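# Open the curtain fully without tipping the robot

## Task

Pull the curtain all the way open. The robot must not fall over or finish leaning, or the task counts as failed.

## Robot and tools

ROBOT. A LinearBot: a wheeled base that can drive in any direction, with a column about 1.7 m high. A carriage rides up and down the column (lift_m) and holds two identical six-joint arms, left and right, each with a two-finger gripper. The arm bases sit about 0.57 m + lift_m above the floor, and parts of the carriage hang about 0.15 m lower. A hand reaches about 0.78 m from its shoulder but only about 0.38 m below its arm base. With both arms parked (joints 1 to 6 at 0, 0.05, 0.05, 1.45, 0, 0) the robot is about 0.85 m wide and 0.65 m long. Cameras: carriage_camera (fixed, looking forward and about 20 degrees down), left_wrist_camera and right_wrist_camera (looking out past the fingertips).

FRAMES. Base frame: origin on the floor below the base centre, x forward, y left, z up, in metres. The left_hand and right_hand readings are the midpoint between that hand's finger pads, in this frame. Their quat_wxyz gives the hand orientation: hand z runs along the fingers and the fingers open along hand y. Odometry frame: the base frame as it was at scene start. base_odometry counts wheel turns only, so slip shows up as travel. Heading is in rad, positive to the left.

move. Sends one action and returns the state, plus images from the cameras named in "cameras" (the "pictures" line gives their order). An action has "base", "joints" or both. "base" is one object holding exactly one key. Each key is an offset from where the base is now, not a place: translate_m (metres, forward positive, -2 to 2), strafe_m (metres, left positive, -2 to 2) or rotate_rad (radians, counter-clockwise/left positive, -6.3 to 6.3). "joints" is a single object keyed by joint name, covering both arms. Each value is an absolute target. lift_m: 0 to 1 m. Per arm, left_ or right_ plus:
- joint1_rad: -2.617 to 3.054. Swings the arm about the vertical; 0 is forward, positive is left.
- joint2_rad: 0 to 3.141, the shoulder. 0 is the upper arm level and back, 1.57 upright, 3.14 level and forward.
- joint3_rad: 0 to 3.141, the elbow. 0 is folded, 3.14 straight.
- joint4_rad: -1.57 to 1.57, wrist pitch. Positive lifts the fingertips.
- joint5_rad: -1.57 to 1.57, wrist yaw. Positive swings the fingertips to the right, the opposite sense to joint 1.
- joint6_rad: -2.094 to 2.094, roll about the finger axis.
- gripper_m: 0 to 0.093, the pad gap in metres.
"speeds" caps top speed for this action only: translate_m and strafe_m 0.02 to 0.5 m/s; rotate_rad 0.05 to 1.57 rad/s; lift_m 0.08 to 0.27 m/s (default 0.25). "min_time_s" (0.1 to 8 s) sets the minimum duration of arm and gripper motions. A value of 2 or more keeps the hand closer to a straight path. A value that is too short makes the arm jerk and overshoot. "blocking" defaults to true, which waits until everything is at rest. With false, the call returns within about 0.5 s while motion continues, and a later move replaces only the targets it names. A move with no action just reports the state, the scene number and images. An action can last at most about 14 to 15 s.

wait(seconds 0 to 10, cameras) lets time pass and returns the state. It returns early once running moves have finished. stop brakes every running motion. It is not instant: the base coasts a little first. zoom_image(camera, region [x0,y0,x1,y1] in pixels, at most 504x504) magnifies part of that camera's latest image (672x504). read_manual gives licence texts only. finished_scene(scene) ends the scene, and the curtain must stay open after it. Call nothing else in the same reply after ending scene 1.

RESULTS. base_status and joint_status: "done"; "moving"; "off_target" (came to rest short of the target and may still be pushing); "contact_stop" or "time_out" (an uncommanded stop; the old target is dropped, and any remaining calls in that reply are skipped); "not_followed" (arm targets held back because the arm would come within millimetres of itself or the other arm); "limit_stop_at_motor_heat". For the base, "done" only means the wheels turned the commanded amount, even if they slipped. motor_effort is given in percent of maximum, with the peak of the last action in brackets. on_its_own lists what the robot did without being told. A MOTOR HOT line appears at 75 °C. An OVER-TEMPERATURE FAULT at 100 °C makes that arm go limp for 30 to 60 s. Hand readings tend to sit slightly higher than the true hand, especially at long reach.

WHAT TO AVOID. Tipping is the main risk. It grows with a high carriage, outstretched or loaded arms, pulling or pushing on something, and abrupt stops. When a hand grips the curtain or its pull, do not drive the base hard away from it. Watch for a lean in the images, or for a hand's z rising with nothing commanded. Arms have no contact stop: a blocked arm keeps pressing, heats up, and springs to its target once freed. Never let the two arms strike or squeeze each other, including the grippers and fingers. With joint 2 below 0.8, turning joint 1 outward by 0.5 rad or more can hit the column. Do not drive backward under furniture edges. Do not leave arms stretched out while thinking; park them to cool. If the base gets stuck against something, back off about 0.2 m. To release a grip, open the gripper well past its current reading. Avoid slams, drops and hard hits on fixed objects.

Each tool is called after ">>>" by a JSON object that holds its "fn" and its "kwargs", one argument or row to a line.

## Session

>>> {"fn": "move", "kwargs": {

}}

Scene clock: 0.00 s.
Joint torques (N m): no reading
base_odometry: x=+0.000 y=+0.000 heading=+0.000
base_status: not commanded
joint_positions: lift_m=+0.300 left_joint1_rad=-0.001 left_joint2_rad=+0.066 left_joint3_rad=+0.058 left_joint4_rad=+1.484 left_joint5_rad=+0.039 left_joint6_rad=+0.013 left_gripper_m=+0.09396 right_joint1_rad=+0.009 right_joint2_rad=+0.035 right_joint3_rad=+0.035 right_joint4_rad=+1.431 right_joint5_rad=+0.028 right_joint6_rad=-0.035 right_gripper_m=+0.09396
joint_status: not commanded
motor_effort: lift_m=+45 drive_wheels=+0
left_hand: x=+0.2428 y=+0.2947 z=+1.3012 quat_wxyz=(+0.999, +0.020, +0.047, +0.005) (m; base frame)
right_hand: x=+0.2529 y=-0.3061 z=+1.2936 quat_wxyz=(+0.997, +0.012, +0.070, -0.014) (m; base frame)
pictures: carriage_camera, left_wrist_camera, right_wrist_camera

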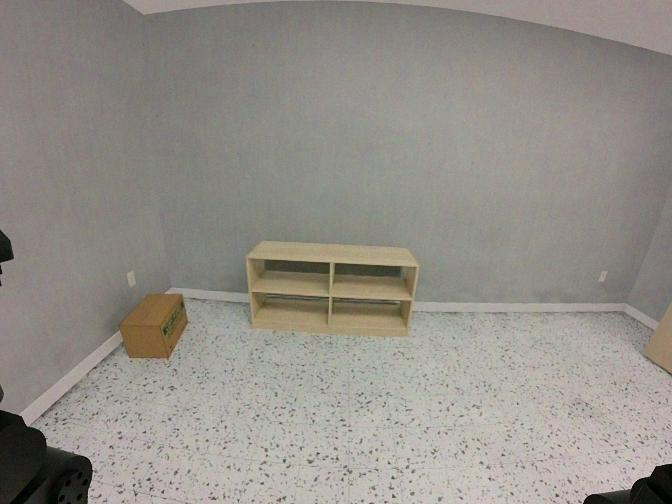

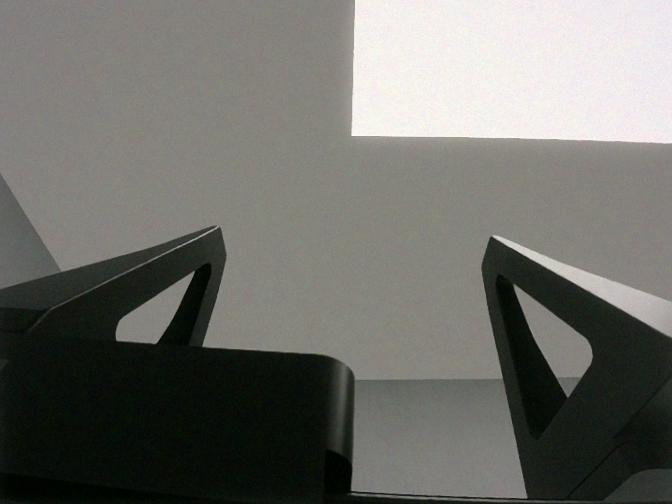

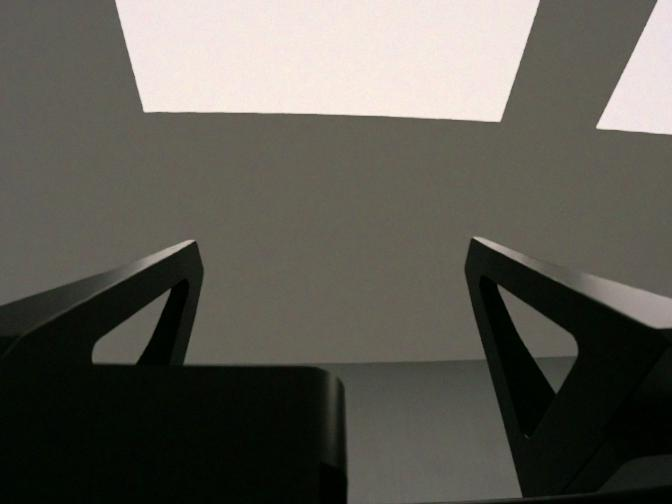

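>>> {"fn": "move", "kwargs": {
  "base": {"rotate_rad": 1.57},
  "cameras": ["carriage_camera"]
}}

>>> {"fn": "move", "kwargs": {
  "base": {"rotate_rad": 1.57},
  "cameras": ["carriage_camera"]
}}

>>> {"fn": "move", "kwargs": {
  "base": {"rotate_rad": 1.57},
  "cameras": ["carriage_camera"]
}}

Scene clock: 3.30 s.
Joint torques (N m): left_arm=[0.05 4.14 5.49 -0.27 0.07 -0.05] | right_arm=[0.24 3.99 7.41 -0.11 0.01 -0.09]
move: done
base_odometry: x=+0.000 y=+0.000 heading=+1.570
base_status: done
joint_positions: lift_m=+0.300 left_joint1_rad=-0.001 left_joint2_rad=+0.066 left_joint3_rad=+0.058 left_joint4_rad=+1.483 left_joint5_rad=+0.039 left_joint6_rad=+0.013 left_gripper_m=+0.09397 right_joint1_rad=+0.009 right_joint2_rad=+0.035 right_joint3_rad=+0.035 right_joint4_rad=+1.431 right_joint5_rad=+0.028 right_joint6_rad=-0.035 right_gripper_m=+0.09397
joint_status: not commanded
motor_effort: lift_m=+45(45) drive_wheels=+3(11)
left_hand: x=+0.2430 y=+0.2947 z=+1.3011 quat_wxyz=(+0.999, +0.020, +0.048, +0.005) (m; base frame)
right_hand: x=+0.2529 y=-0.3061 z=+1.2936 quat_wxyz=(+0.997, +0.012, +0.070, -0.014) (m; base frame)
pictures: carriage_camera

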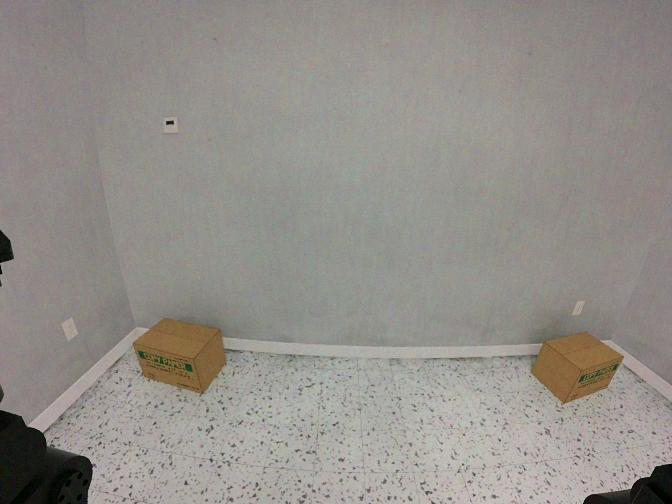

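Scene clock: 6.40 s.
Joint torques (N m): left_arm=[0.06 4.18 5.52 -0.27 0.08 -0.04] | right_arm=[0.13 3.95 7.1 -0.13 0 -0.1]
move: done
base_odometry: x=+0.000 y=+0.000 heading=+3.139
base_status: done
joint_positions: lift_m=+0.300 left_joint1_rad=-0.001 left_joint2_rad=+0.066 left_joint3_rad=+0.058 left_joint4_rad=+1.483 left_joint5_rad=+0.039 left_joint6_rad=+0.013 left_gripper_m=+0.09398 right_joint1_rad=+0.009 right_joint2_rad=+0.035 right_joint3_rad=+0.035 right_joint4_rad=+1.431 right_joint5_rad=+0.028 right_joint6_rad=-0.035 right_gripper_m=+0.09398
joint_status: not commanded
motor_effort: lift_m=+45(45) drive_wheels=+4(13)
left_hand: x=+0.2431 y=+0.2947 z=+1.3011 quat_wxyz=(+0.999, +0.020, +0.048, +0.005) (m; base frame)
right_hand: x=+0.2529 y=-0.3061 z=+1.2936 quat_wxyz=(+0.997, +0.012, +0.070, -0.014) (m; base frame)
pictures: carriage_camera

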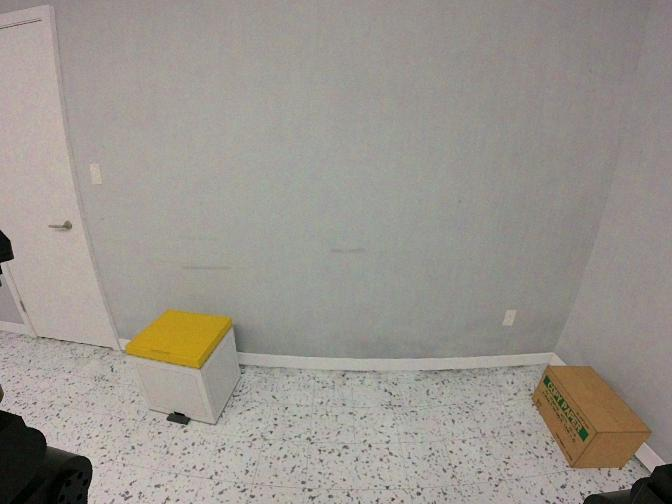

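Scene clock: 9.50 s.
Joint torques (N m): left_arm=[0.05 4.16 5.46 -0.26 0.08 -0.06] | right_arm=[0.05 3.88 7.28 -0.15 0.02 -0.08]
move: done
base_odometry: x=+0.000 y=+0.000 heading=-1.574
base_status: done
joint_positions: lift_m=+0.300 left_joint1_rad=-0.001 left_joint2_rad=+0.066 left_joint3_rad=+0.058 left_joint4_rad=+1.482 left_joint5_rad=+0.039 left_joint6_rad=+0.013 left_gripper_m=+0.09398 right_joint1_rad=+0.009 right_joint2_rad=+0.035 right_joint3_rad=+0.035 right_joint4_rad=+1.431 right_joint5_rad=+0.028 right_joint6_rad=-0.035 right_gripper_m=+0.09398
joint_status: not commanded
motor_effort: lift_m=+45(45) drive_wheels=+4(13)
left_hand: x=+0.2432 y=+0.2947 z=+1.3011 quat_wxyz=(+0.999, +0.020, +0.048, +0.005) (m; base frame)
right_hand: x=+0.2529 y=-0.3061 z=+1.2936 quat_wxyz=(+0.997, +0.012, +0.070, -0.014) (m; base frame)
pictures: carriage_camera

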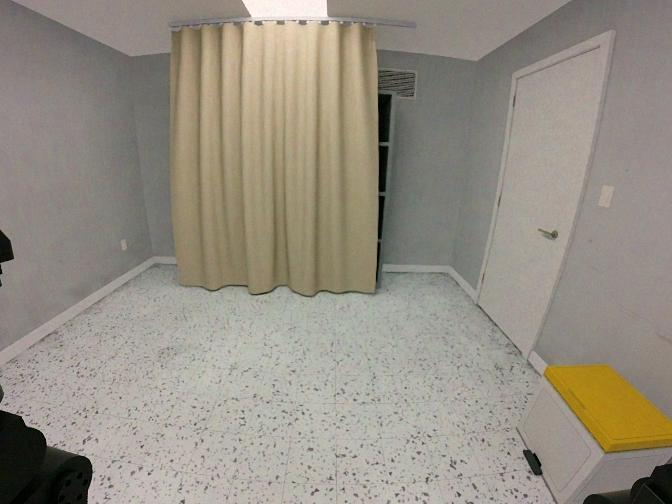

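>>> {"fn": "zoom_image", "kwargs": {
  "camera": "carriage_camera",
  "region": [150, 0, 430, 140]
}}

>>> {"fn": "zoom_image", "kwargs": {
  "camera": "carriage_camera",
  "region": [150, 130, 430, 310]
}}

Scaled by 1.800 from the camera's 672x504 image, which has a finer 960x720 frame.

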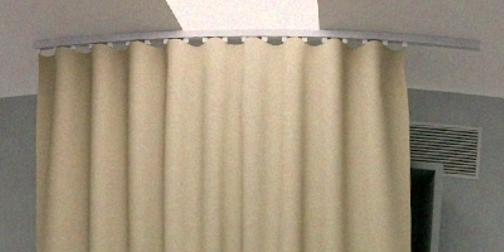

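Scaled by 1.800 from the camera's 672x504 image, which has a finer 960x720 frame.

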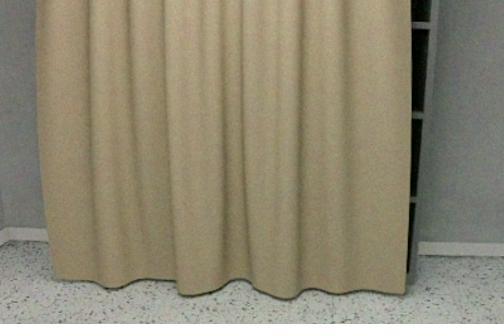

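>>> {"fn": "move", "kwargs": {
  "base": {"rotate_rad": 0.1}
}}

>>> {"fn": "move", "kwargs": {
  "base": {"translate_m": 1.2},
  "speeds": {"translate_m": 0.4},
  "joints": {"lift_m": 0.5},
  "cameras": ["carriage_camera"]
}}

Scene clock: 13.33 s.
Joint torques (N m): left_arm=[0.06 4.19 5.5 -0.26 0.07 -0.05] | right_arm=[0.34 3.95 7.34 -0.14 -0.01 -0.1]
move: done
base_odometry: x=+0.000 y=+0.000 heading=-1.474
base_status: done
joint_positions: lift_m=+0.300 left_joint1_rad=-0.001 left_joint2_rad=+0.066 left_joint3_rad=+0.058 left_joint4_rad=+1.483 left_joint5_rad=+0.039 left_joint6_rad=+0.013 left_gripper_m=+0.09398 right_joint1_rad=+0.009 right_joint2_rad=+0.035 right_joint3_rad=+0.035 right_joint4_rad=+1.431 right_joint5_rad=+0.028 right_joint6_rad=-0.035 right_gripper_m=+0.09398
joint_status: not commanded
motor_effort: lift_m=+45(45) drive_wheels=+4(8)
left_hand: x=+0.2431 y=+0.2947 z=+1.3011 quat_wxyz=(+0.999, +0.020, +0.048, +0.005) (m; base frame)
right_hand: x=+0.2529 y=-0.3061 z=+1.2936 quat_wxyz=(+0.997, +0.012, +0.070, -0.014) (m; base frame)
pictures: none

Scene clock: 18.23 s.
Joint torques (N m): left_arm=[0.05 4.21 5.52 -0.28 0.07 -0.05] | right_arm=[0.05 3.73 7.32 -0.14 0.02 -0.08]
move: done
base_odometry: x=+0.117 y=-1.194 heading=-1.473
base_status: done
joint_positions: lift_m=+0.500 left_joint1_rad=-0.001 left_joint2_rad=+0.066 left_joint3_rad=+0.058 left_joint4_rad=+1.483 left_joint5_rad=+0.039 left_joint6_rad=+0.013 left_gripper_m=+0.09398 right_joint1_rad=+0.009 right_joint2_rad=+0.035 right_joint3_rad=+0.035 right_joint4_rad=+1.431 right_joint5_rad=+0.028 right_joint6_rad=-0.035 right_gripper_m=+0.09398
joint_status: all done
motor_effort: lift_m=+46(60) drive_wheels=-3(17)
left_hand: x=+0.2429 y=+0.2947 z=+1.5010 quat_wxyz=(+0.999, +0.020, +0.048, +0.005) (m; base frame)
right_hand: x=+0.2529 y=-0.3061 z=+1.4935 quat_wxyz=(+0.997, +0.012, +0.070, -0.014) (m; base frame)
pictures: carriage_camera
camera_calibration:
carriage_camera: T_world_to_cam=[[0.047901, -0.997879, 0.0440825, -0.0686189], [-0.323336, -0.0572477, -0.944551, 1.44785], [0.945071, 0.0309915, -0.325392, 0.346752], [0, 0, 0, 1]] pos_world=[0.143724, 0.00366656, 1.48343]

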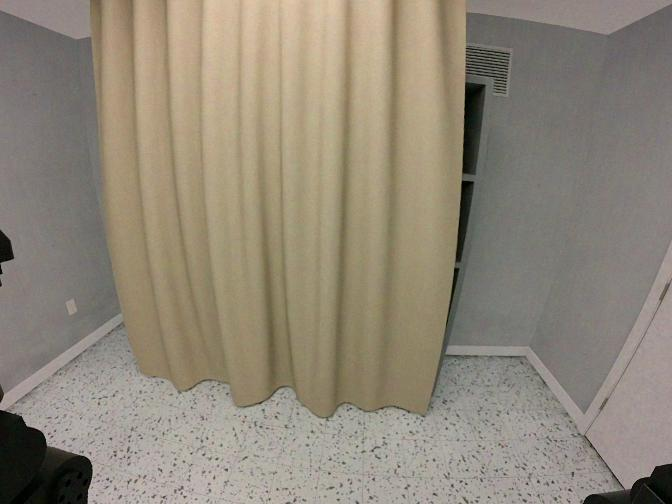

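>>> {"fn": "zoom_image", "kwargs": {
  "camera": "carriage_camera",
  "region": [400, 40, 560, 240]
}}

>>> {"fn": "zoom_image", "kwargs": {
  "camera": "carriage_camera",
  "region": [380, 240, 540, 440]
}}

Scaled by 2.520 from the camera's 672x504 image, which has a finer 960x720 frame.

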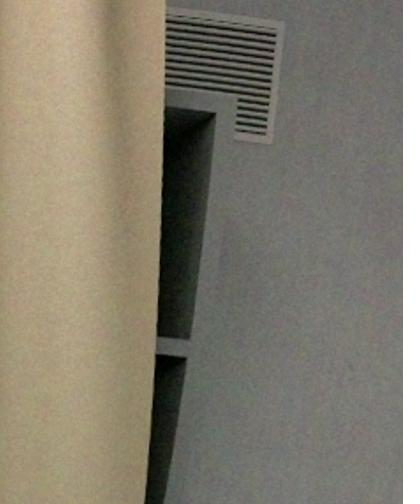

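Scaled by 2.520 from the camera's 672x504 image, which has a finer 960x720 frame.

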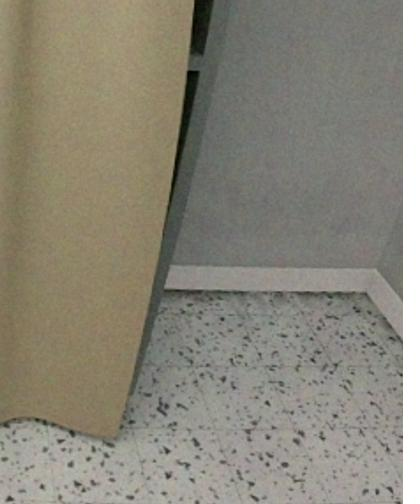

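>>> {"fn": "move", "kwargs": {
  "base": {"rotate_rad": 1.57},
  "joints": {"lift_m": 0.6},
  "cameras": ["carriage_camera"]
}}

>>> {"fn": "move", "kwargs": {
  "base": {"translate_m": -1.05},
  "speeds": {"translate_m": 0.3},
  "cameras": ["carriage_camera"]
}}

>>> {"fn": "move", "kwargs": {
  "base": {"strafe_m": -0.7},
  "speeds": {"strafe_m": 0.3},
  "cameras": ["carriage_camera", "right_wrist_camera"]
}}

Scene clock: 24.40 s.
Joint torques (N m): left_arm=[0.06 4.14 5.52 -0.26 0.08 -0.05] | right_arm=[0.2 3.92 7.31 -0.15 0.01 -0.06]
move: done
base_odometry: x=+0.117 y=-1.194 heading=+0.096
base_status: done
joint_positions: lift_m=+0.600 left_joint1_rad=-0.001 left_joint2_rad=+0.066 left_joint3_rad=+0.058 left_joint4_rad=+1.482 left_joint5_rad=+0.039 left_joint6_rad=+0.013 left_gripper_m=+0.09398 right_joint1_rad=+0.009 right_joint2_rad=+0.035 right_joint3_rad=+0.035 right_joint4_rad=+1.431 right_joint5_rad=+0.028 right_joint6_rad=-0.035 right_gripper_m=+0.09398
joint_status: all done
motor_effort: lift_m=+46(59) drive_wheels=+4(16)
left_hand: x=+0.2432 y=+0.2947 z=+1.6010 quat_wxyz=(+0.999, +0.020, +0.048, +0.005) (m; base frame)
right_hand: x=+0.2528 y=-0.3061 z=+1.5935 quat_wxyz=(+0.997, +0.012, +0.070, -0.014) (m; base frame)
pictures: carriage_camera
camera_calibration:
carriage_camera: T_world_to_cam=[[0.047901, -0.997879, 0.0440825, -0.0730272], [-0.323336, -0.0572477, -0.944551, 1.54231], [0.945071, 0.0309915, -0.325392, 0.379291], [0, 0, 0, 1]] pos_world=[0.143724, 0.00366656, 1.58343]

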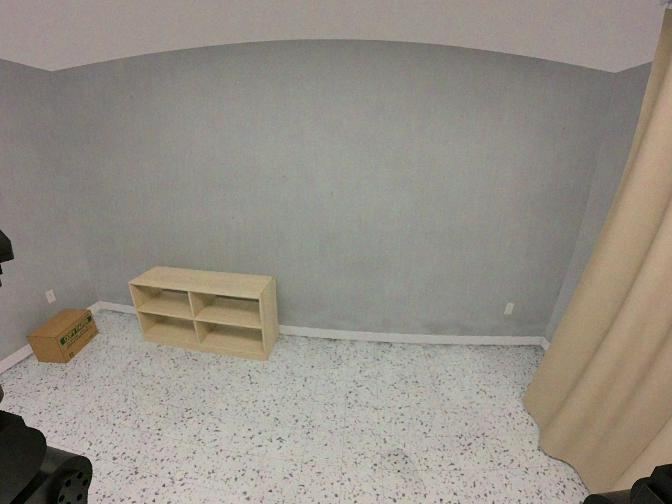

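Scene clock: 29.67 s.
Joint torques (N m): left_arm=[0.1 4.16 5.55 -0.29 0.07 -0.05] | right_arm=[0.12 3.95 7.13 -0.2 -0.01 -0.08]
move: done
base_odometry: x=-0.928 y=-1.296 heading=+0.097
base_status: done
joint_positions: lift_m=+0.600 left_joint1_rad=-0.001 left_joint2_rad=+0.066 left_joint3_rad=+0.058 left_joint4_rad=+1.485 left_joint5_rad=+0.040 left_joint6_rad=+0.013 left_gripper_m=+0.09398 right_joint1_rad=+0.009 right_joint2_rad=+0.035 right_joint3_rad=+0.035 right_joint4_rad=+1.433 right_joint5_rad=+0.028 right_joint6_rad=-0.035 right_gripper_m=+0.09398
joint_status: not commanded
motor_effort: lift_m=+46(46) drive_wheels=-3(20)
left_hand: x=+0.2424 y=+0.2946 z=+1.6011 quat_wxyz=(+0.999, +0.020, +0.047, +0.005) (m; base frame)
right_hand: x=+0.2523 y=-0.3061 z=+1.5936 quat_wxyz=(+0.997, +0.012, +0.069, -0.014) (m; base frame)
pictures: carriage_camera
camera_calibration:
carriage_camera: T_world_to_cam=[[0.047901, -0.997879, 0.0440825, -0.0730272], [-0.323336, -0.0572477, -0.944551, 1.54231], [0.945071, 0.0309915, -0.325392, 0.379291], [0, 0, 0, 1]] pos_world=[0.143724, 0.00366656, 1.58343]

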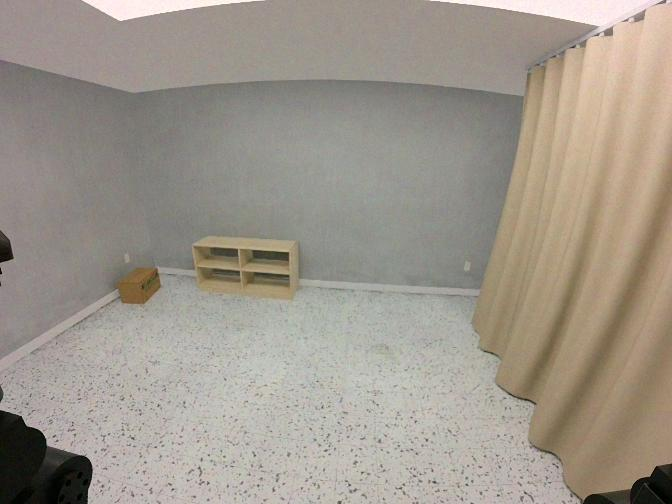

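Scene clock: 33.60 s.
Joint torques (N m): left_arm=[0.09 4.16 5.49 -0.31 0.07 -0.06] | right_arm=[0.25 3.93 7.24 -0.23 0.03 -0.05]
move: done
base_odometry: x=-0.861 y=-1.993 heading=+0.097
base_status: done
joint_positions: lift_m=+0.600 left_joint1_rad=-0.001 left_joint2_rad=+0.066 left_joint3_rad=+0.058 left_joint4_rad=+1.485 left_joint5_rad=+0.040 left_joint6_rad=+0.013 left_gripper_m=+0.09398 right_joint1_rad=+0.009 right_joint2_rad=+0.035 right_joint3_rad=+0.035 right_joint4_rad=+1.433 right_joint5_rad=+0.028 right_joint6_rad=-0.035 right_gripper_m=+0.09398
joint_status: not commanded
motor_effort: lift_m=+46(46) drive_wheels=+2(13)
left_hand: x=+0.2425 y=+0.2946 z=+1.6011 quat_wxyz=(+0.999, +0.020, +0.047, +0.005) (m; base frame)
right_hand: x=+0.2523 y=-0.3061 z=+1.5936 quat_wxyz=(+0.997, +0.012, +0.069, -0.014) (m; base frame)
pictures: carriage_camera, right_wrist_camera
camera_calibration:
carriage_camera: T_world_to_cam=[[0.047901, -0.997879, 0.0440825, -0.0730272], [-0.323336, -0.0572477, -0.944551, 1.54231], [0.945071, 0.0309915, -0.325392, 0.379291], [0, 0, 0, 1]] pos_world=[0.143724, 0.00366656, 1.58343]
right_wrist_camera: T_world_to_cam=[[-0.0330607, -0.999033, -0.0289729, -0.252532], [0.733175, -0.00454133, -0.680025, 0.905046], [0.679236, -0.0437243, 0.732616, -1.22302], [0, 0, 0, 1]] pos_world=[0.158812, -0.301653, 1.50414]

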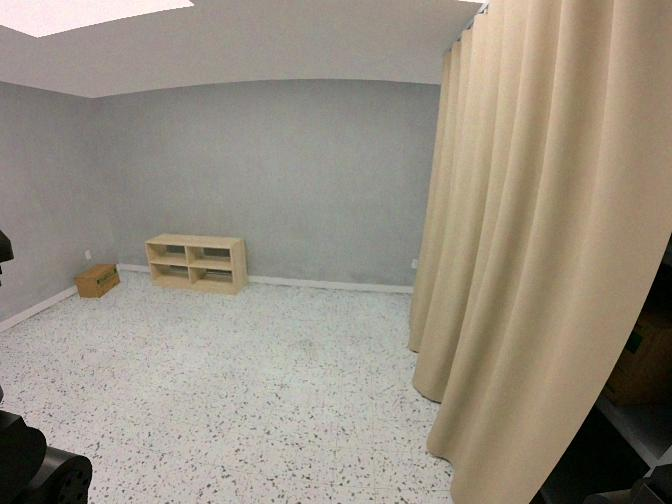

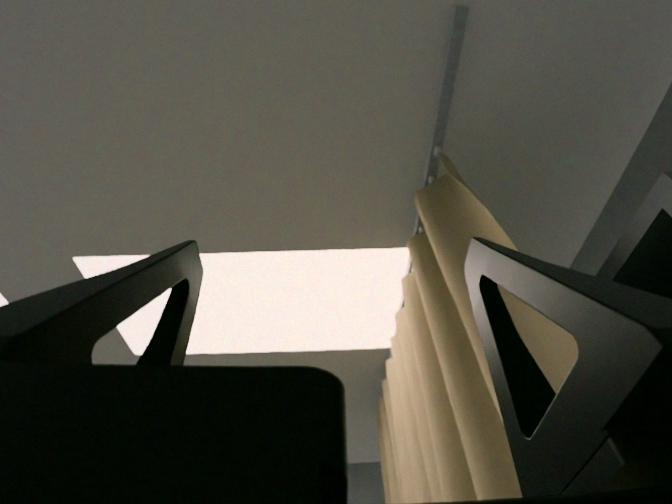

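>>> {"fn": "move", "kwargs": {
  "base": {"translate_m": -0.15},
  "speeds": {"translate_m": 0.2},
  "joints": {"lift_m": 0.7, "right_joint2_rad": 1.57, "right_joint3_rad": 1.94, "right_joint4_rad": -0.37},
  "min_time_s": 2
}}

>>> {"fn": "move", "kwargs": {
  "joints": {"right_joint1_rad": -1.0, "right_joint5_rad": -1.0, "right_joint6_rad": 0},
  "min_time_s": 1.5,
  "cameras": ["carriage_camera", "right_wrist_camera"]
}}

Scene clock: 36.97 s.
Joint torques (N m): left_arm=[0.09 4.18 5.49 -0.32 0.07 -0.05] | right_arm=[0.29 -4.96 11.34 1.83 0.05 -0.06]
move: done
base_odometry: x=-1.010 y=-2.007 heading=+0.097
base_status: done
joint_positions: lift_m=+0.700 left_joint1_rad=-0.001 left_joint2_rad=+0.066 left_joint3_rad=+0.058 left_joint4_rad=+1.486 left_joint5_rad=+0.040 left_joint6_rad=+0.013 left_gripper_m=+0.09398 right_joint1_rad=+0.009 right_joint2_rad=+1.553 right_joint3_rad=+1.910 right_joint4_rad=-0.349 right_joint5_rad=+0.028 right_joint6_rad=-0.035 right_gripper_m=+0.09399
joint_status: all done
motor_effort: lift_m=+47(60) drive_wheels=+0(10)
left_hand: x=+0.2423 y=+0.2946 z=+1.7011 quat_wxyz=(+0.999, +0.020, +0.046, +0.005) (m; base frame)
right_hand: x=+0.6890 y=-0.3023 z=+1.7865 quat_wxyz=(+0.710, -0.006, +0.704, -0.019) (m; base frame)
pictures: none

Scene clock: 38.97 s.
Joint torques (N m): left_arm=[0.1 4.16 5.49 -0.31 0.08 -0.04] | right_arm=[-0.05 -4.57 11.17 1.57 -0.13 0.02]
move: done
base_odometry: x=-1.010 y=-2.007 heading=+0.097
base_status: not commanded
joint_positions: lift_m=+0.700 left_joint1_rad=-0.001 left_joint2_rad=+0.066 left_joint3_rad=+0.058 left_joint4_rad=+1.486 left_joint5_rad=+0.040 left_joint6_rad=+0.013 left_gripper_m=+0.09398 right_joint1_rad=-0.996 right_joint2_rad=+1.553 right_joint3_rad=+1.910 right_joint4_rad=-0.354 right_joint5_rad=-0.984 right_joint6_rad=-0.013 right_gripper_m=+0.09399
joint_status: all done
motor_effort: lift_m=+47(47) drive_wheels=+1(2)
left_hand: x=+0.2423 y=+0.2946 z=+1.7011 quat_wxyz=(+0.999, +0.020, +0.046, +0.005) (m; base frame)
right_hand: x=+0.5531 y=-0.5537 z=+1.7850 quat_wxyz=(+0.708, -0.001, +0.707, -0.010) (m; base frame)
pictures: carriage_camera, right_wrist_camera
camera_calibration:
carriage_camera: T_world_to_cam=[[0.047901, -0.997879, 0.0440825, -0.0774354], [-0.323336, -0.0572477, -0.944551, 1.63676], [0.945071, 0.0309915, -0.325392, 0.411831], [0, 0, 0, 1]] pos_world=[0.143724, 0.00366656, 1.68343]
right_wrist_camera: T_world_to_cam=[[-0.0187061, -0.999676, 0.0172692, -0.575217], [-0.571694, -0.00347567, -0.820459, 1.78654], [0.820253, -0.0252203, -0.571444, 0.681671], [0, 0, 0, 1]] pos_world=[0.45145, -0.551629, 1.86525]

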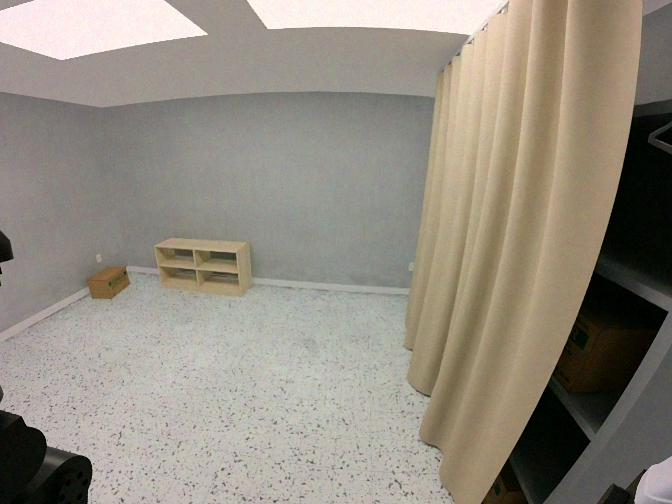

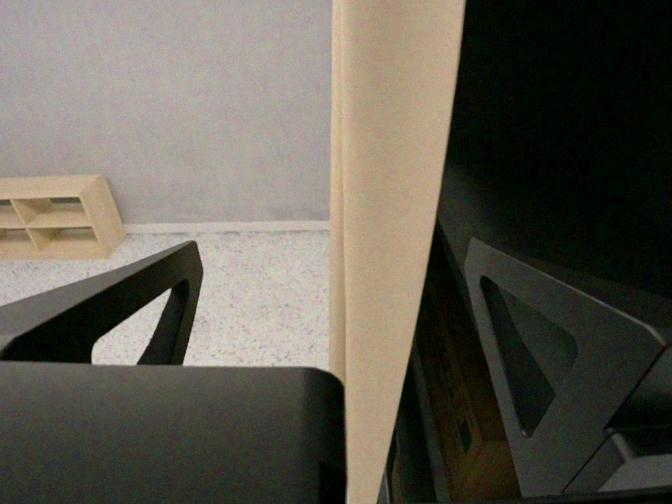

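>>> {"fn": "move", "kwargs": {
  "base": {"strafe_m": -0.055},
  "speeds": {"strafe_m": 0.1}
}}

>>> {"fn": "move", "kwargs": {
  "base": {"translate_m": 0.1},
  "speeds": {"translate_m": 0.1},
  "cameras": ["carriage_camera", "right_wrist_camera"]
}}

Scene clock: 40.73 s.
Joint torques (N m): left_arm=[0.08 4.16 5.48 -0.32 0.05 -0.04] | right_arm=[-0.03 -4.51 10.66 1.56 -0.08 0.07]
move: done
base_odometry: x=-1.005 y=-2.062 heading=+0.096
base_status: done
joint_positions: lift_m=+0.700 left_joint1_rad=-0.001 left_joint2_rad=+0.066 left_joint3_rad=+0.058 left_joint4_rad=+1.486 left_joint5_rad=+0.040 left_joint6_rad=+0.013 left_gripper_m=+0.09398 right_joint1_rad=-0.997 right_joint2_rad=+1.553 right_joint3_rad=+1.912 right_joint4_rad=-0.355 right_joint5_rad=-0.988 right_joint6_rad=-0.012 right_gripper_m=+0.09399
joint_status: not commanded
motor_effort: lift_m=+47(47) drive_wheels=+0(7)
left_hand: x=+0.2423 y=+0.2946 z=+1.7011 quat_wxyz=(+0.999, +0.020, +0.046, +0.005) (m; base frame)
right_hand: x=+0.5526 y=-0.5531 z=+1.7857 quat_wxyz=(+0.708, -0.002, +0.706, -0.009) (m; base frame)
pictures: none

Scene clock: 42.57 s.
Joint torques (N m): left_arm=[0.14 4.05 5.44 -0.31 0.08 -0.05] | right_arm=[0.18 -4.34 10.33 1.6 -0.08 0]
move: done
base_odometry: x=-0.905 y=-2.053 heading=+0.096
base_status: done
joint_positions: lift_m=+0.700 left_joint1_rad=-0.001 left_joint2_rad=+0.066 left_joint3_rad=+0.058 left_joint4_rad=+1.483 left_joint5_rad=+0.040 left_joint6_rad=+0.013 left_gripper_m=+0.09398 right_joint1_rad=-0.999 right_joint2_rad=+1.553 right_joint3_rad=+1.914 right_joint4_rad=-0.357 right_joint5_rad=-0.989 right_joint6_rad=-0.012 right_gripper_m=+0.09399
joint_status: not commanded
motor_effort: lift_m=+47(47) drive_wheels=+0(9)
left_hand: x=+0.2429 y=+0.2946 z=+1.7010 quat_wxyz=(+0.999, +0.020, +0.048, +0.005) (m; base frame)
right_hand: x=+0.5520 y=-0.5535 z=+1.7861 quat_wxyz=(+0.708, -0.002, +0.706, -0.009) (m; base frame)
pictures: carriage_camera, right_wrist_camera
camera_calibration:
carriage_camera: T_world_to_cam=[[0.047901, -0.997879, 0.0440825, -0.0774354], [-0.323336, -0.0572477, -0.944551, 1.63676], [0.945071, 0.0309915, -0.325392, 0.411831], [0, 0, 0, 1]] pos_world=[0.143724, 0.00366656, 1.68343]
right_wrist_camera: T_world_to_cam=[[-0.0172333, -0.999686, 0.0181709, -0.577406], [-0.571015, -0.00507808, -0.820924, 1.7864], [0.820759, -0.0245231, -0.570748, 0.682009], [0, 0, 0, 1]] pos_world=[0.450347, -0.551428, 1.86625]

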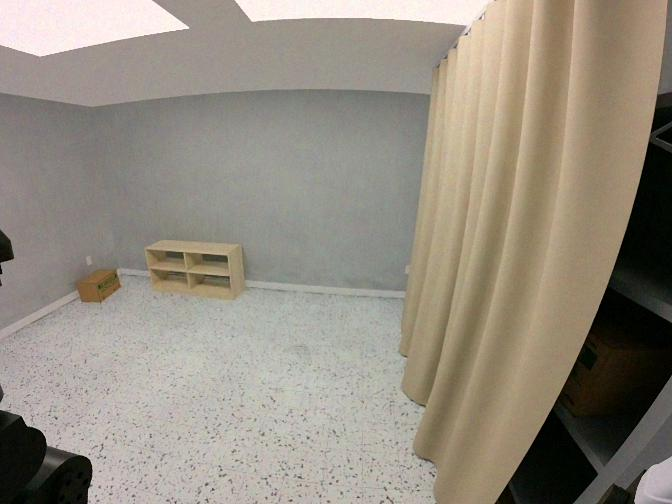

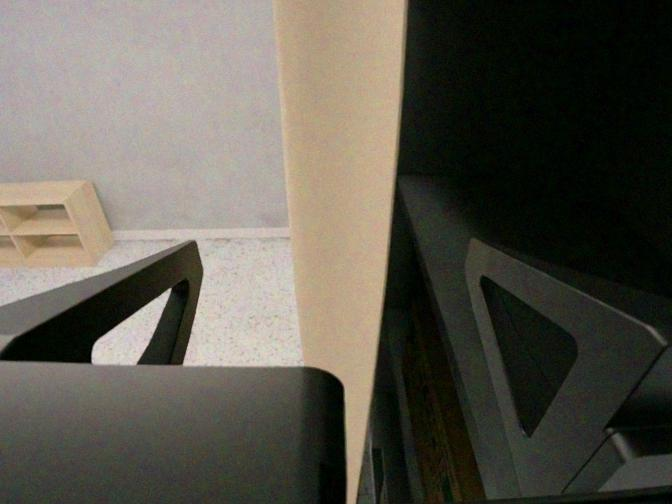

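>>> {"fn": "move", "kwargs": {
  "base": {"translate_m": 0.09},
  "speeds": {"translate_m": 0.1},
  "cameras": ["carriage_camera", "right_wrist_camera"]
}}

Scene clock: 44.33 s.
Joint torques (N m): left_arm=[0.08 4.19 5.42 -0.29 0.07 -0.05] | right_arm=[-0.01 -4.49 10.45 1.57 -0.09 0.05]
move: done
base_odometry: x=-0.816 y=-2.044 heading=+0.096
base_status: done
joint_positions: lift_m=+0.700 left_joint1_rad=-0.001 left_joint2_rad=+0.066 left_joint3_rad=+0.058 left_joint4_rad=+1.484 left_joint5_rad=+0.040 left_joint6_rad=+0.013 left_gripper_m=+0.09398 right_joint1_rad=-0.999 right_joint2_rad=+1.554 right_joint3_rad=+1.914 right_joint4_rad=-0.357 right_joint5_rad=-0.989 right_joint6_rad=-0.012 right_gripper_m=+0.09399
joint_status: not commanded
motor_effort: lift_m=+47(47) drive_wheels=+1(10)
left_hand: x=+0.2428 y=+0.2946 z=+1.7010 quat_wxyz=(+0.999, +0.020, +0.047, +0.005) (m; base frame)
right_hand: x=+0.5522 y=-0.5538 z=+1.7857 quat_wxyz=(+0.708, -0.001, +0.707, -0.009) (m; base frame)
pictures: carriage_camera, right_wrist_camera
camera_calibration:
carriage_camera: T_world_to_cam=[[0.047901, -0.997879, 0.0440825, -0.0774354], [-0.323336, -0.0572477, -0.944551, 1.63676], [0.945071, 0.0309915, -0.325392, 0.411831], [0, 0, 0, 1]] pos_world=[0.143724, 0.00366656, 1.68343]
right_wrist_camera: T_world_to_cam=[[-0.0172717, -0.999708, 0.0168819, -0.575488], [-0.571699, -0.00397778, -0.820454, 1.78629], [0.820282, -0.023822, -0.571464, 0.683457], [0, 0, 0, 1]] pos_world=[0.450651, -0.551934, 1.86585]

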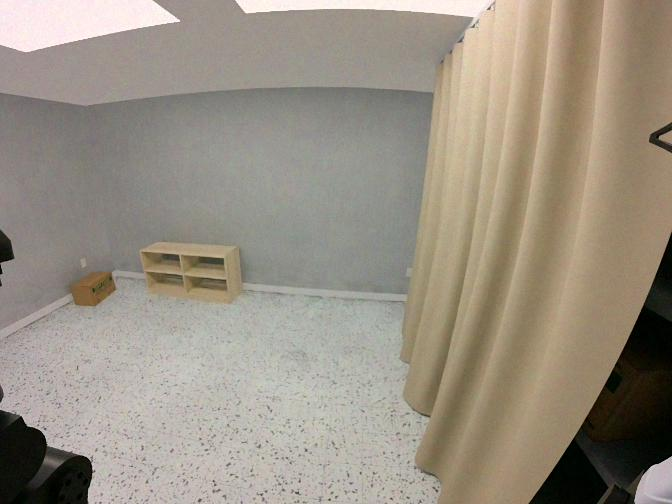

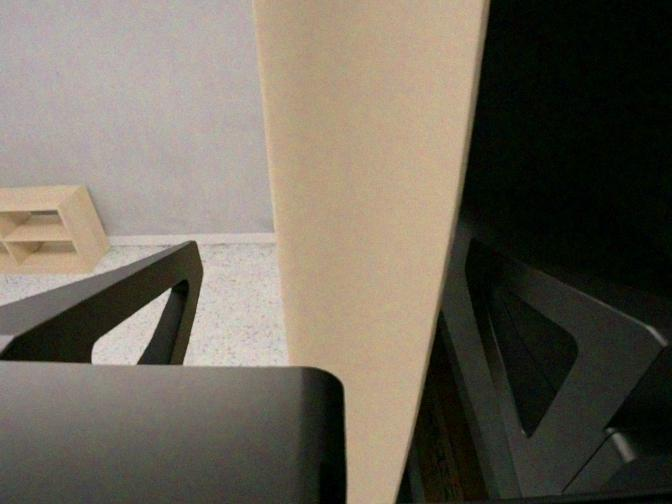

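>>> {"fn": "move", "kwargs": {
  "joints": {"right_gripper_m": 0.0},
  "min_time_s": 1,
  "cameras": ["carriage_camera", "right_wrist_camera"]
}}

Scene clock: 46.70 s.
Joint torques (N m): left_arm=[0.09 4.16 5.48 -0.28 0.07 -0.06] | right_arm=[0.06 -4.68 10.39 1.56 -0.1 0]
move: done
base_odometry: x=-0.816 y=-2.044 heading=+0.096
base_status: not commanded
joint_positions: lift_m=+0.700 left_joint1_rad=-0.001 left_joint2_rad=+0.066 left_joint3_rad=+0.058 left_joint4_rad=+1.484 left_joint5_rad=+0.040 left_joint6_rad=+0.013 left_gripper_m=+0.09398 right_joint1_rad=-0.999 right_joint2_rad=+1.554 right_joint3_rad=+1.914 right_joint4_rad=-0.357 right_joint5_rad=-0.989 right_joint6_rad=-0.012 right_gripper_m=+0.00085
joint_status: all done
motor_effort: lift_m=+47(47) drive_wheels=+2(4)
left_hand: x=+0.2428 y=+0.2946 z=+1.7010 quat_wxyz=(+0.999, +0.020, +0.047, +0.005) (m; base frame)
right_hand: x=+0.5522 y=-0.5538 z=+1.7857 quat_wxyz=(+0.708, -0.001, +0.707, -0.009) (m; base frame)
pictures: carriage_camera, right_wrist_camera
camera_calibration:
carriage_camera: T_world_to_cam=[[0.047901, -0.997879, 0.0440825, -0.0774354], [-0.323336, -0.0572477, -0.944551, 1.63676], [0.945071, 0.0309915, -0.325392, 0.411831], [0, 0, 0, 1]] pos_world=[0.143724, 0.00366656, 1.68343]
right_wrist_camera: T_world_to_cam=[[-0.0172772, -0.999714, 0.0165206, -0.574916], [-0.571761, -0.00367636, -0.820412, 1.7864], [0.820239, -0.0236202, -0.571534, 0.683716], [0, 0, 0, 1]] pos_world=[0.450651, -0.552035, 1.86585]

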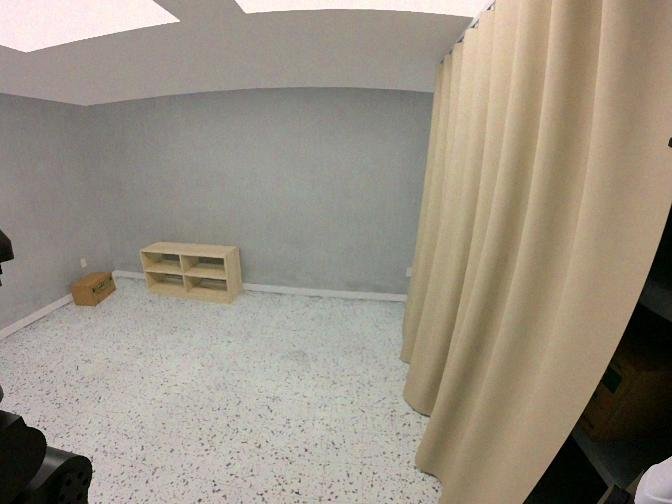

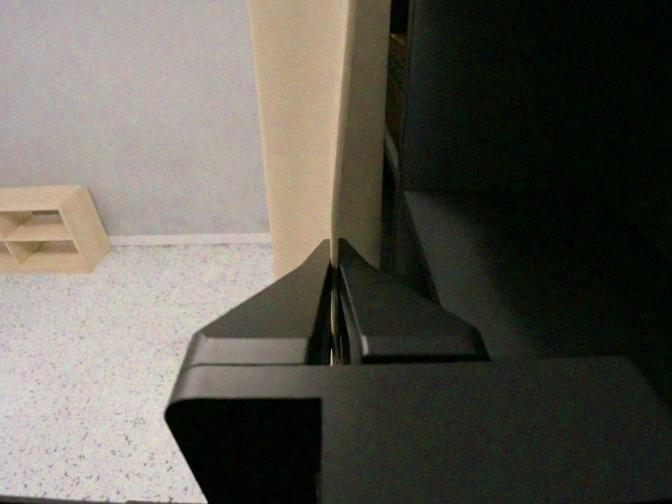

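>>> {"fn": "move", "kwargs": {
  "base": {"translate_m": 0.4},
  "speeds": {"translate_m": 0.15},
  "cameras": ["carriage_camera", "right_wrist_camera"]
}}

Scene clock: 50.40 s.
Joint torques (N m): left_arm=[0.12 4.18 5.52 -0.28 0.08 -0.04] | right_arm=[0.24 -4.41 9.25 1.43 -0.04 0.05]
move: done
base_odometry: x=-0.418 y=-2.007 heading=+0.095
base_status: done
joint_positions: lift_m=+0.700 left_joint1_rad=-0.001 left_joint2_rad=+0.066 left_joint3_rad=+0.058 left_joint4_rad=+1.484 left_joint5_rad=+0.040 left_joint6_rad=+0.013 left_gripper_m=+0.09398 right_joint1_rad=-1.001 right_joint2_rad=+1.554 right_joint3_rad=+1.927 right_joint4_rad=-0.345 right_joint5_rad=-0.989 right_joint6_rad=-0.012 right_gripper_m=+0.00085
joint_status: not commanded
motor_effort: lift_m=+47(47) drive_wheels=-1(13)
left_hand: x=+0.2428 y=+0.2946 z=+1.7010 quat_wxyz=(+0.999, +0.020, +0.047, +0.005) (m; base frame)
right_hand: x=+0.5508 y=-0.5527 z=+1.7928 quat_wxyz=(+0.712, -0.008, +0.702, -0.017) (m; base frame)
pictures: carriage_camera, right_wrist_camera
camera_calibration:
carriage_camera: T_world_to_cam=[[0.047901, -0.997879, 0.0440825, -0.0774354], [-0.323336, -0.0572477, -0.944551, 1.63676], [0.945071, 0.0309915, -0.325392, 0.411831], [0, 0, 0, 1]] pos_world=[0.143724, 0.00366656, 1.68343]
right_wrist_camera: T_world_to_cam=[[-0.0190968, -0.999106, 0.0377217, -0.610493], [-0.560379, -0.0205498, -0.827981, 1.78942], [0.828016, -0.0369503, -0.559486, 0.655785], [0, 0, 0, 1]] pos_world=[0.448093, -0.548943, 1.87153]

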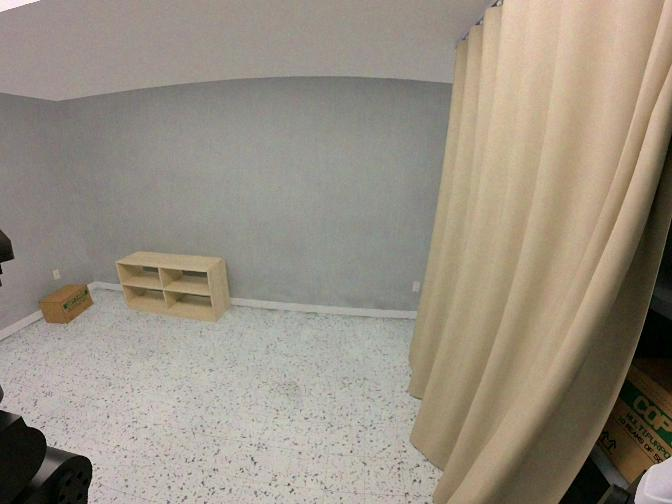

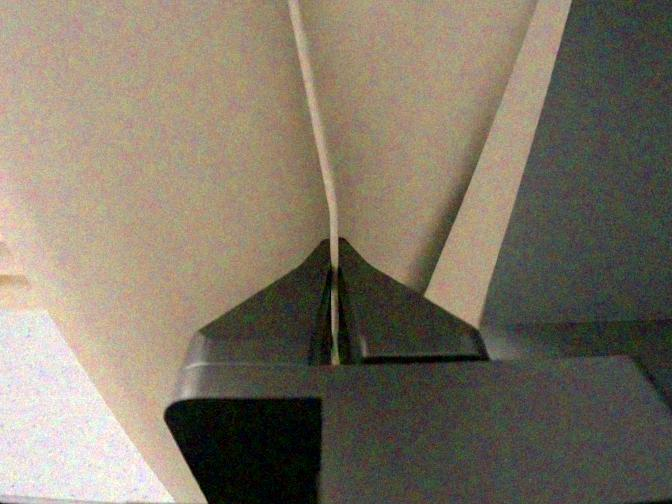

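>>> {"fn": "move", "kwargs": {
  "base": {"translate_m": 0.5},
  "speeds": {"translate_m": 0.15},
  "cameras": ["carriage_camera", "right_wrist_camera"]
}}

Scene clock: 54.73 s.
Joint torques (N m): left_arm=[0.1 4.21 5.49 -0.28 0.07 -0.05] | right_arm=[0.96 -4.46 8.39 1.21 -0.07 -0.01]
move: done
base_odometry: x=+0.080 y=-1.959 heading=+0.095
base_status: done
joint_positions: lift_m=+0.700 left_joint1_rad=-0.001 left_joint2_rad=+0.066 left_joint3_rad=+0.058 left_joint4_rad=+1.483 left_joint5_rad=+0.040 left_joint6_rad=+0.013 left_gripper_m=+0.09398 right_joint1_rad=-1.008 right_joint2_rad=+1.554 right_joint3_rad=+1.936 right_joint4_rad=-0.320 right_joint5_rad=-0.989 right_joint6_rad=-0.006 right_gripper_m=+0.00085
joint_status: not commanded
motor_effort: lift_m=+47(47) drive_wheels=+3(13)
left_hand: x=+0.2429 y=+0.2946 z=+1.7010 quat_wxyz=(+0.999, +0.020, +0.048, +0.005) (m; base frame)
right_hand: x=+0.5482 y=-0.5538 z=+1.8001 quat_wxyz=(+0.718, -0.014, +0.695, -0.027) (m; base frame)
pictures: carriage_camera, right_wrist_camera
camera_calibration:
carriage_camera: T_world_to_cam=[[0.047901, -0.997879, 0.0440825, -0.0774354], [-0.323336, -0.0572477, -0.944551, 1.63676], [0.945071, 0.0309915, -0.325392, 0.411831], [0, 0, 0, 1]] pos_world=[0.143724, 0.00366656, 1.68343]
right_wrist_camera: T_world_to_cam=[[-0.0270471, -0.997877, 0.0592388, -0.645749], [-0.545658, -0.0349151, -0.83728, 1.79471], [0.837571, -0.0549701, -0.543555, 0.618114], [0, 0, 0, 1]] pos_world=[0.444117, -0.547738, 1.87691]

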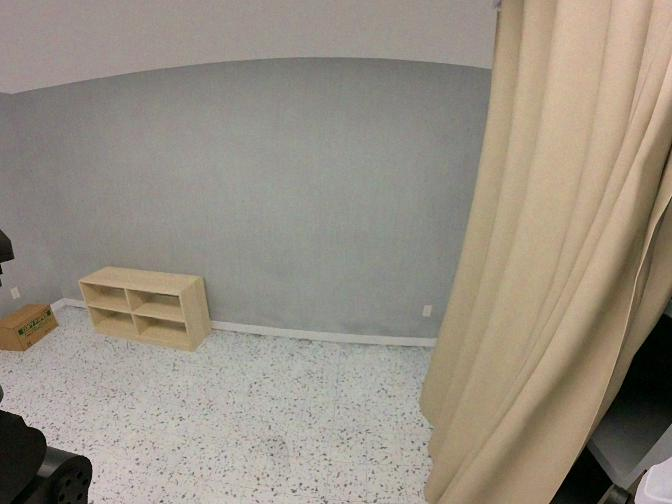

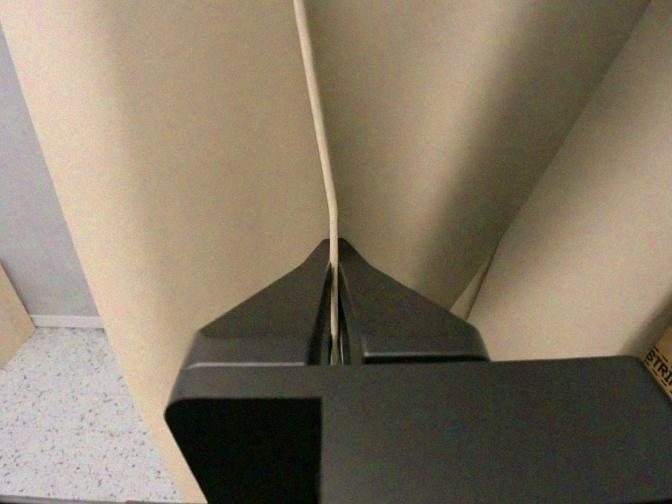

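>>> {"fn": "move", "kwargs": {
  "base": {"translate_m": 0.35},
  "speeds": {"translate_m": 0.12},
  "cameras": ["carriage_camera", "right_wrist_camera"]
}}

Scene clock: 58.57 s.
Joint torques (N m): left_arm=[0.12 4.14 5.5 -0.3 0.07 -0.05] | right_arm=[1.57 -4.44 7.79 1.13 -0.05 -0.01]
move: done
base_odometry: x=+0.429 y=-1.927 heading=+0.094
base_status: done
joint_positions: lift_m=+0.700 left_joint1_rad=-0.001 left_joint2_rad=+0.066 left_joint3_rad=+0.058 left_joint4_rad=+1.483 left_joint5_rad=+0.040 left_joint6_rad=+0.013 left_gripper_m=+0.09398 right_joint1_rad=-1.015 right_joint2_rad=+1.554 right_joint3_rad=+1.940 right_joint4_rad=-0.312 right_joint5_rad=-0.989 right_joint6_rad=-0.001 right_gripper_m=+0.00085
joint_status: not commanded
motor_effort: lift_m=+47(47) drive_wheels=+3(12)
left_hand: x=+0.2429 y=+0.2946 z=+1.7010 quat_wxyz=(+0.999, +0.020, +0.048, +0.005) (m; base frame)
right_hand: x=+0.5460 y=-0.5555 z=+1.8029 quat_wxyz=(+0.721, -0.013, +0.693, -0.031) (m; base frame)
pictures: carriage_camera, right_wrist_camera
camera_calibration:
carriage_camera: T_world_to_cam=[[0.047901, -0.997879, 0.0440825, -0.0774354], [-0.323336, -0.0572477, -0.944551, 1.63676], [0.945071, 0.0309915, -0.325392, 0.411831], [0, 0, 0, 1]] pos_world=[0.143724, 0.00366656, 1.68343]
right_wrist_camera: T_world_to_cam=[[-0.0341767, -0.997358, 0.0640968, -0.652201], [-0.540533, -0.0354983, -0.840574, 1.79866], [0.840628, -0.0633744, -0.537892, 0.604736], [0, 0, 0, 1]] pos_world=[0.441588, -0.548303, 1.87899]

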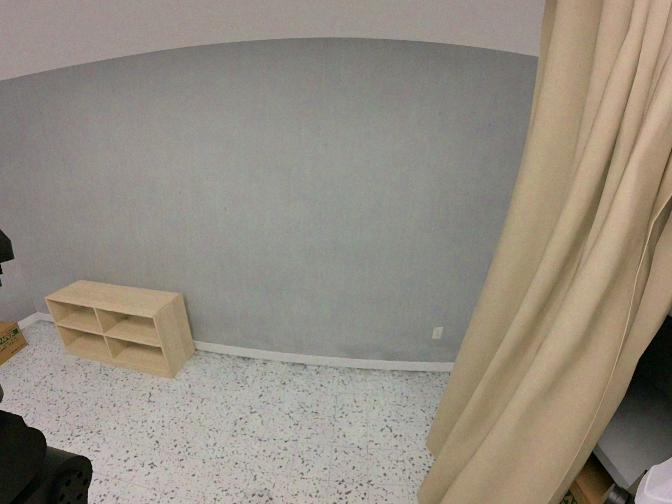

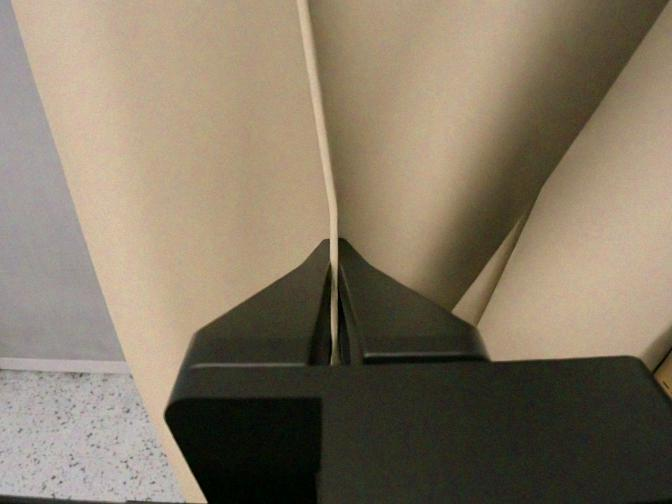

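>>> {"fn": "move", "kwargs": {
  "base": {"translate_m": 0.2},
  "speeds": {"translate_m": 0.1},
  "cameras": ["carriage_camera", "right_wrist_camera"]
}}

Scene clock: 61.67 s.
Joint torques (N m): left_arm=[0.12 4.14 5.48 -0.26 0.08 -0.05] | right_arm=[1.83 -4.37 7.51 1.06 -0.03 -0.08]
move: done
base_odometry: x=+0.628 y=-1.908 heading=+0.094
base_status: done
joint_positions: lift_m=+0.700 left_joint1_rad=-0.001 left_joint2_rad=+0.066 left_joint3_rad=+0.058 left_joint4_rad=+1.483 left_joint5_rad=+0.040 left_joint6_rad=+0.013 left_gripper_m=+0.09398 right_joint1_rad=-1.020 right_joint2_rad=+1.554 right_joint3_rad=+1.942 right_joint4_rad=-0.304 right_joint5_rad=-0.989 right_joint6_rad=+0.002 right_gripper_m=+0.00085
joint_status: not commanded
motor_effort: lift_m=+47(47) drive_wheels=+4(10)
left_hand: x=+0.2429 y=+0.2946 z=+1.7010 quat_wxyz=(+0.999, +0.020, +0.048, +0.005) (m; base frame)
right_hand: x=+0.5446 y=-0.5566 z=+1.8054 quat_wxyz=(+0.723, -0.014, +0.690, -0.035) (m; base frame)
pictures: carriage_camera, right_wrist_camera
camera_calibration:
carriage_camera: T_world_to_cam=[[0.047901, -0.997879, 0.0440825, -0.0774354], [-0.323336, -0.0572477, -0.944551, 1.63676], [0.945071, 0.0309915, -0.325392, 0.411831], [0, 0, 0, 1]] pos_world=[0.143724, 0.00366656, 1.68343]
right_wrist_camera: T_world_to_cam=[[-0.0389734, -0.996771, 0.0702098, -0.661512], [-0.535518, -0.0384856, -0.843646, 1.80106], [0.843624, -0.0704784, -0.532289, 0.591563], [0, 0, 0, 1]] pos_world=[0.439662, -0.548368, 1.88078]

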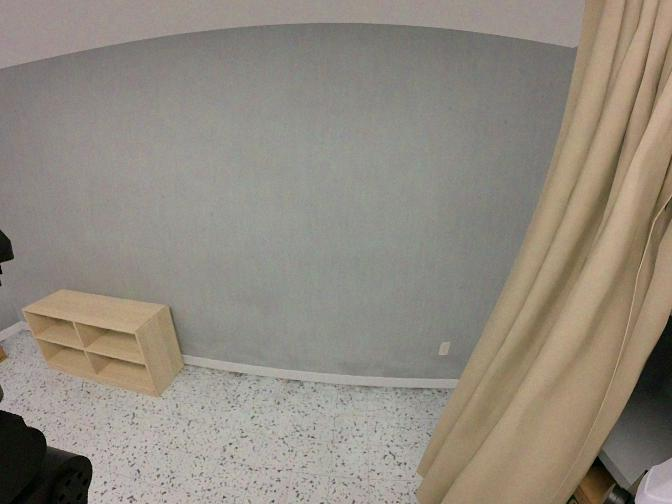

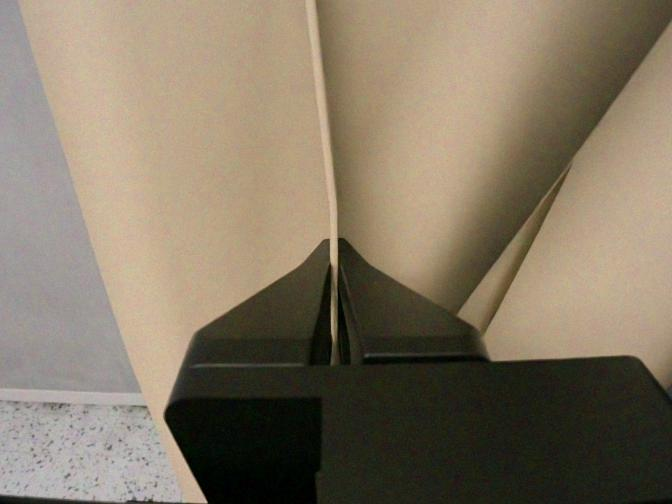

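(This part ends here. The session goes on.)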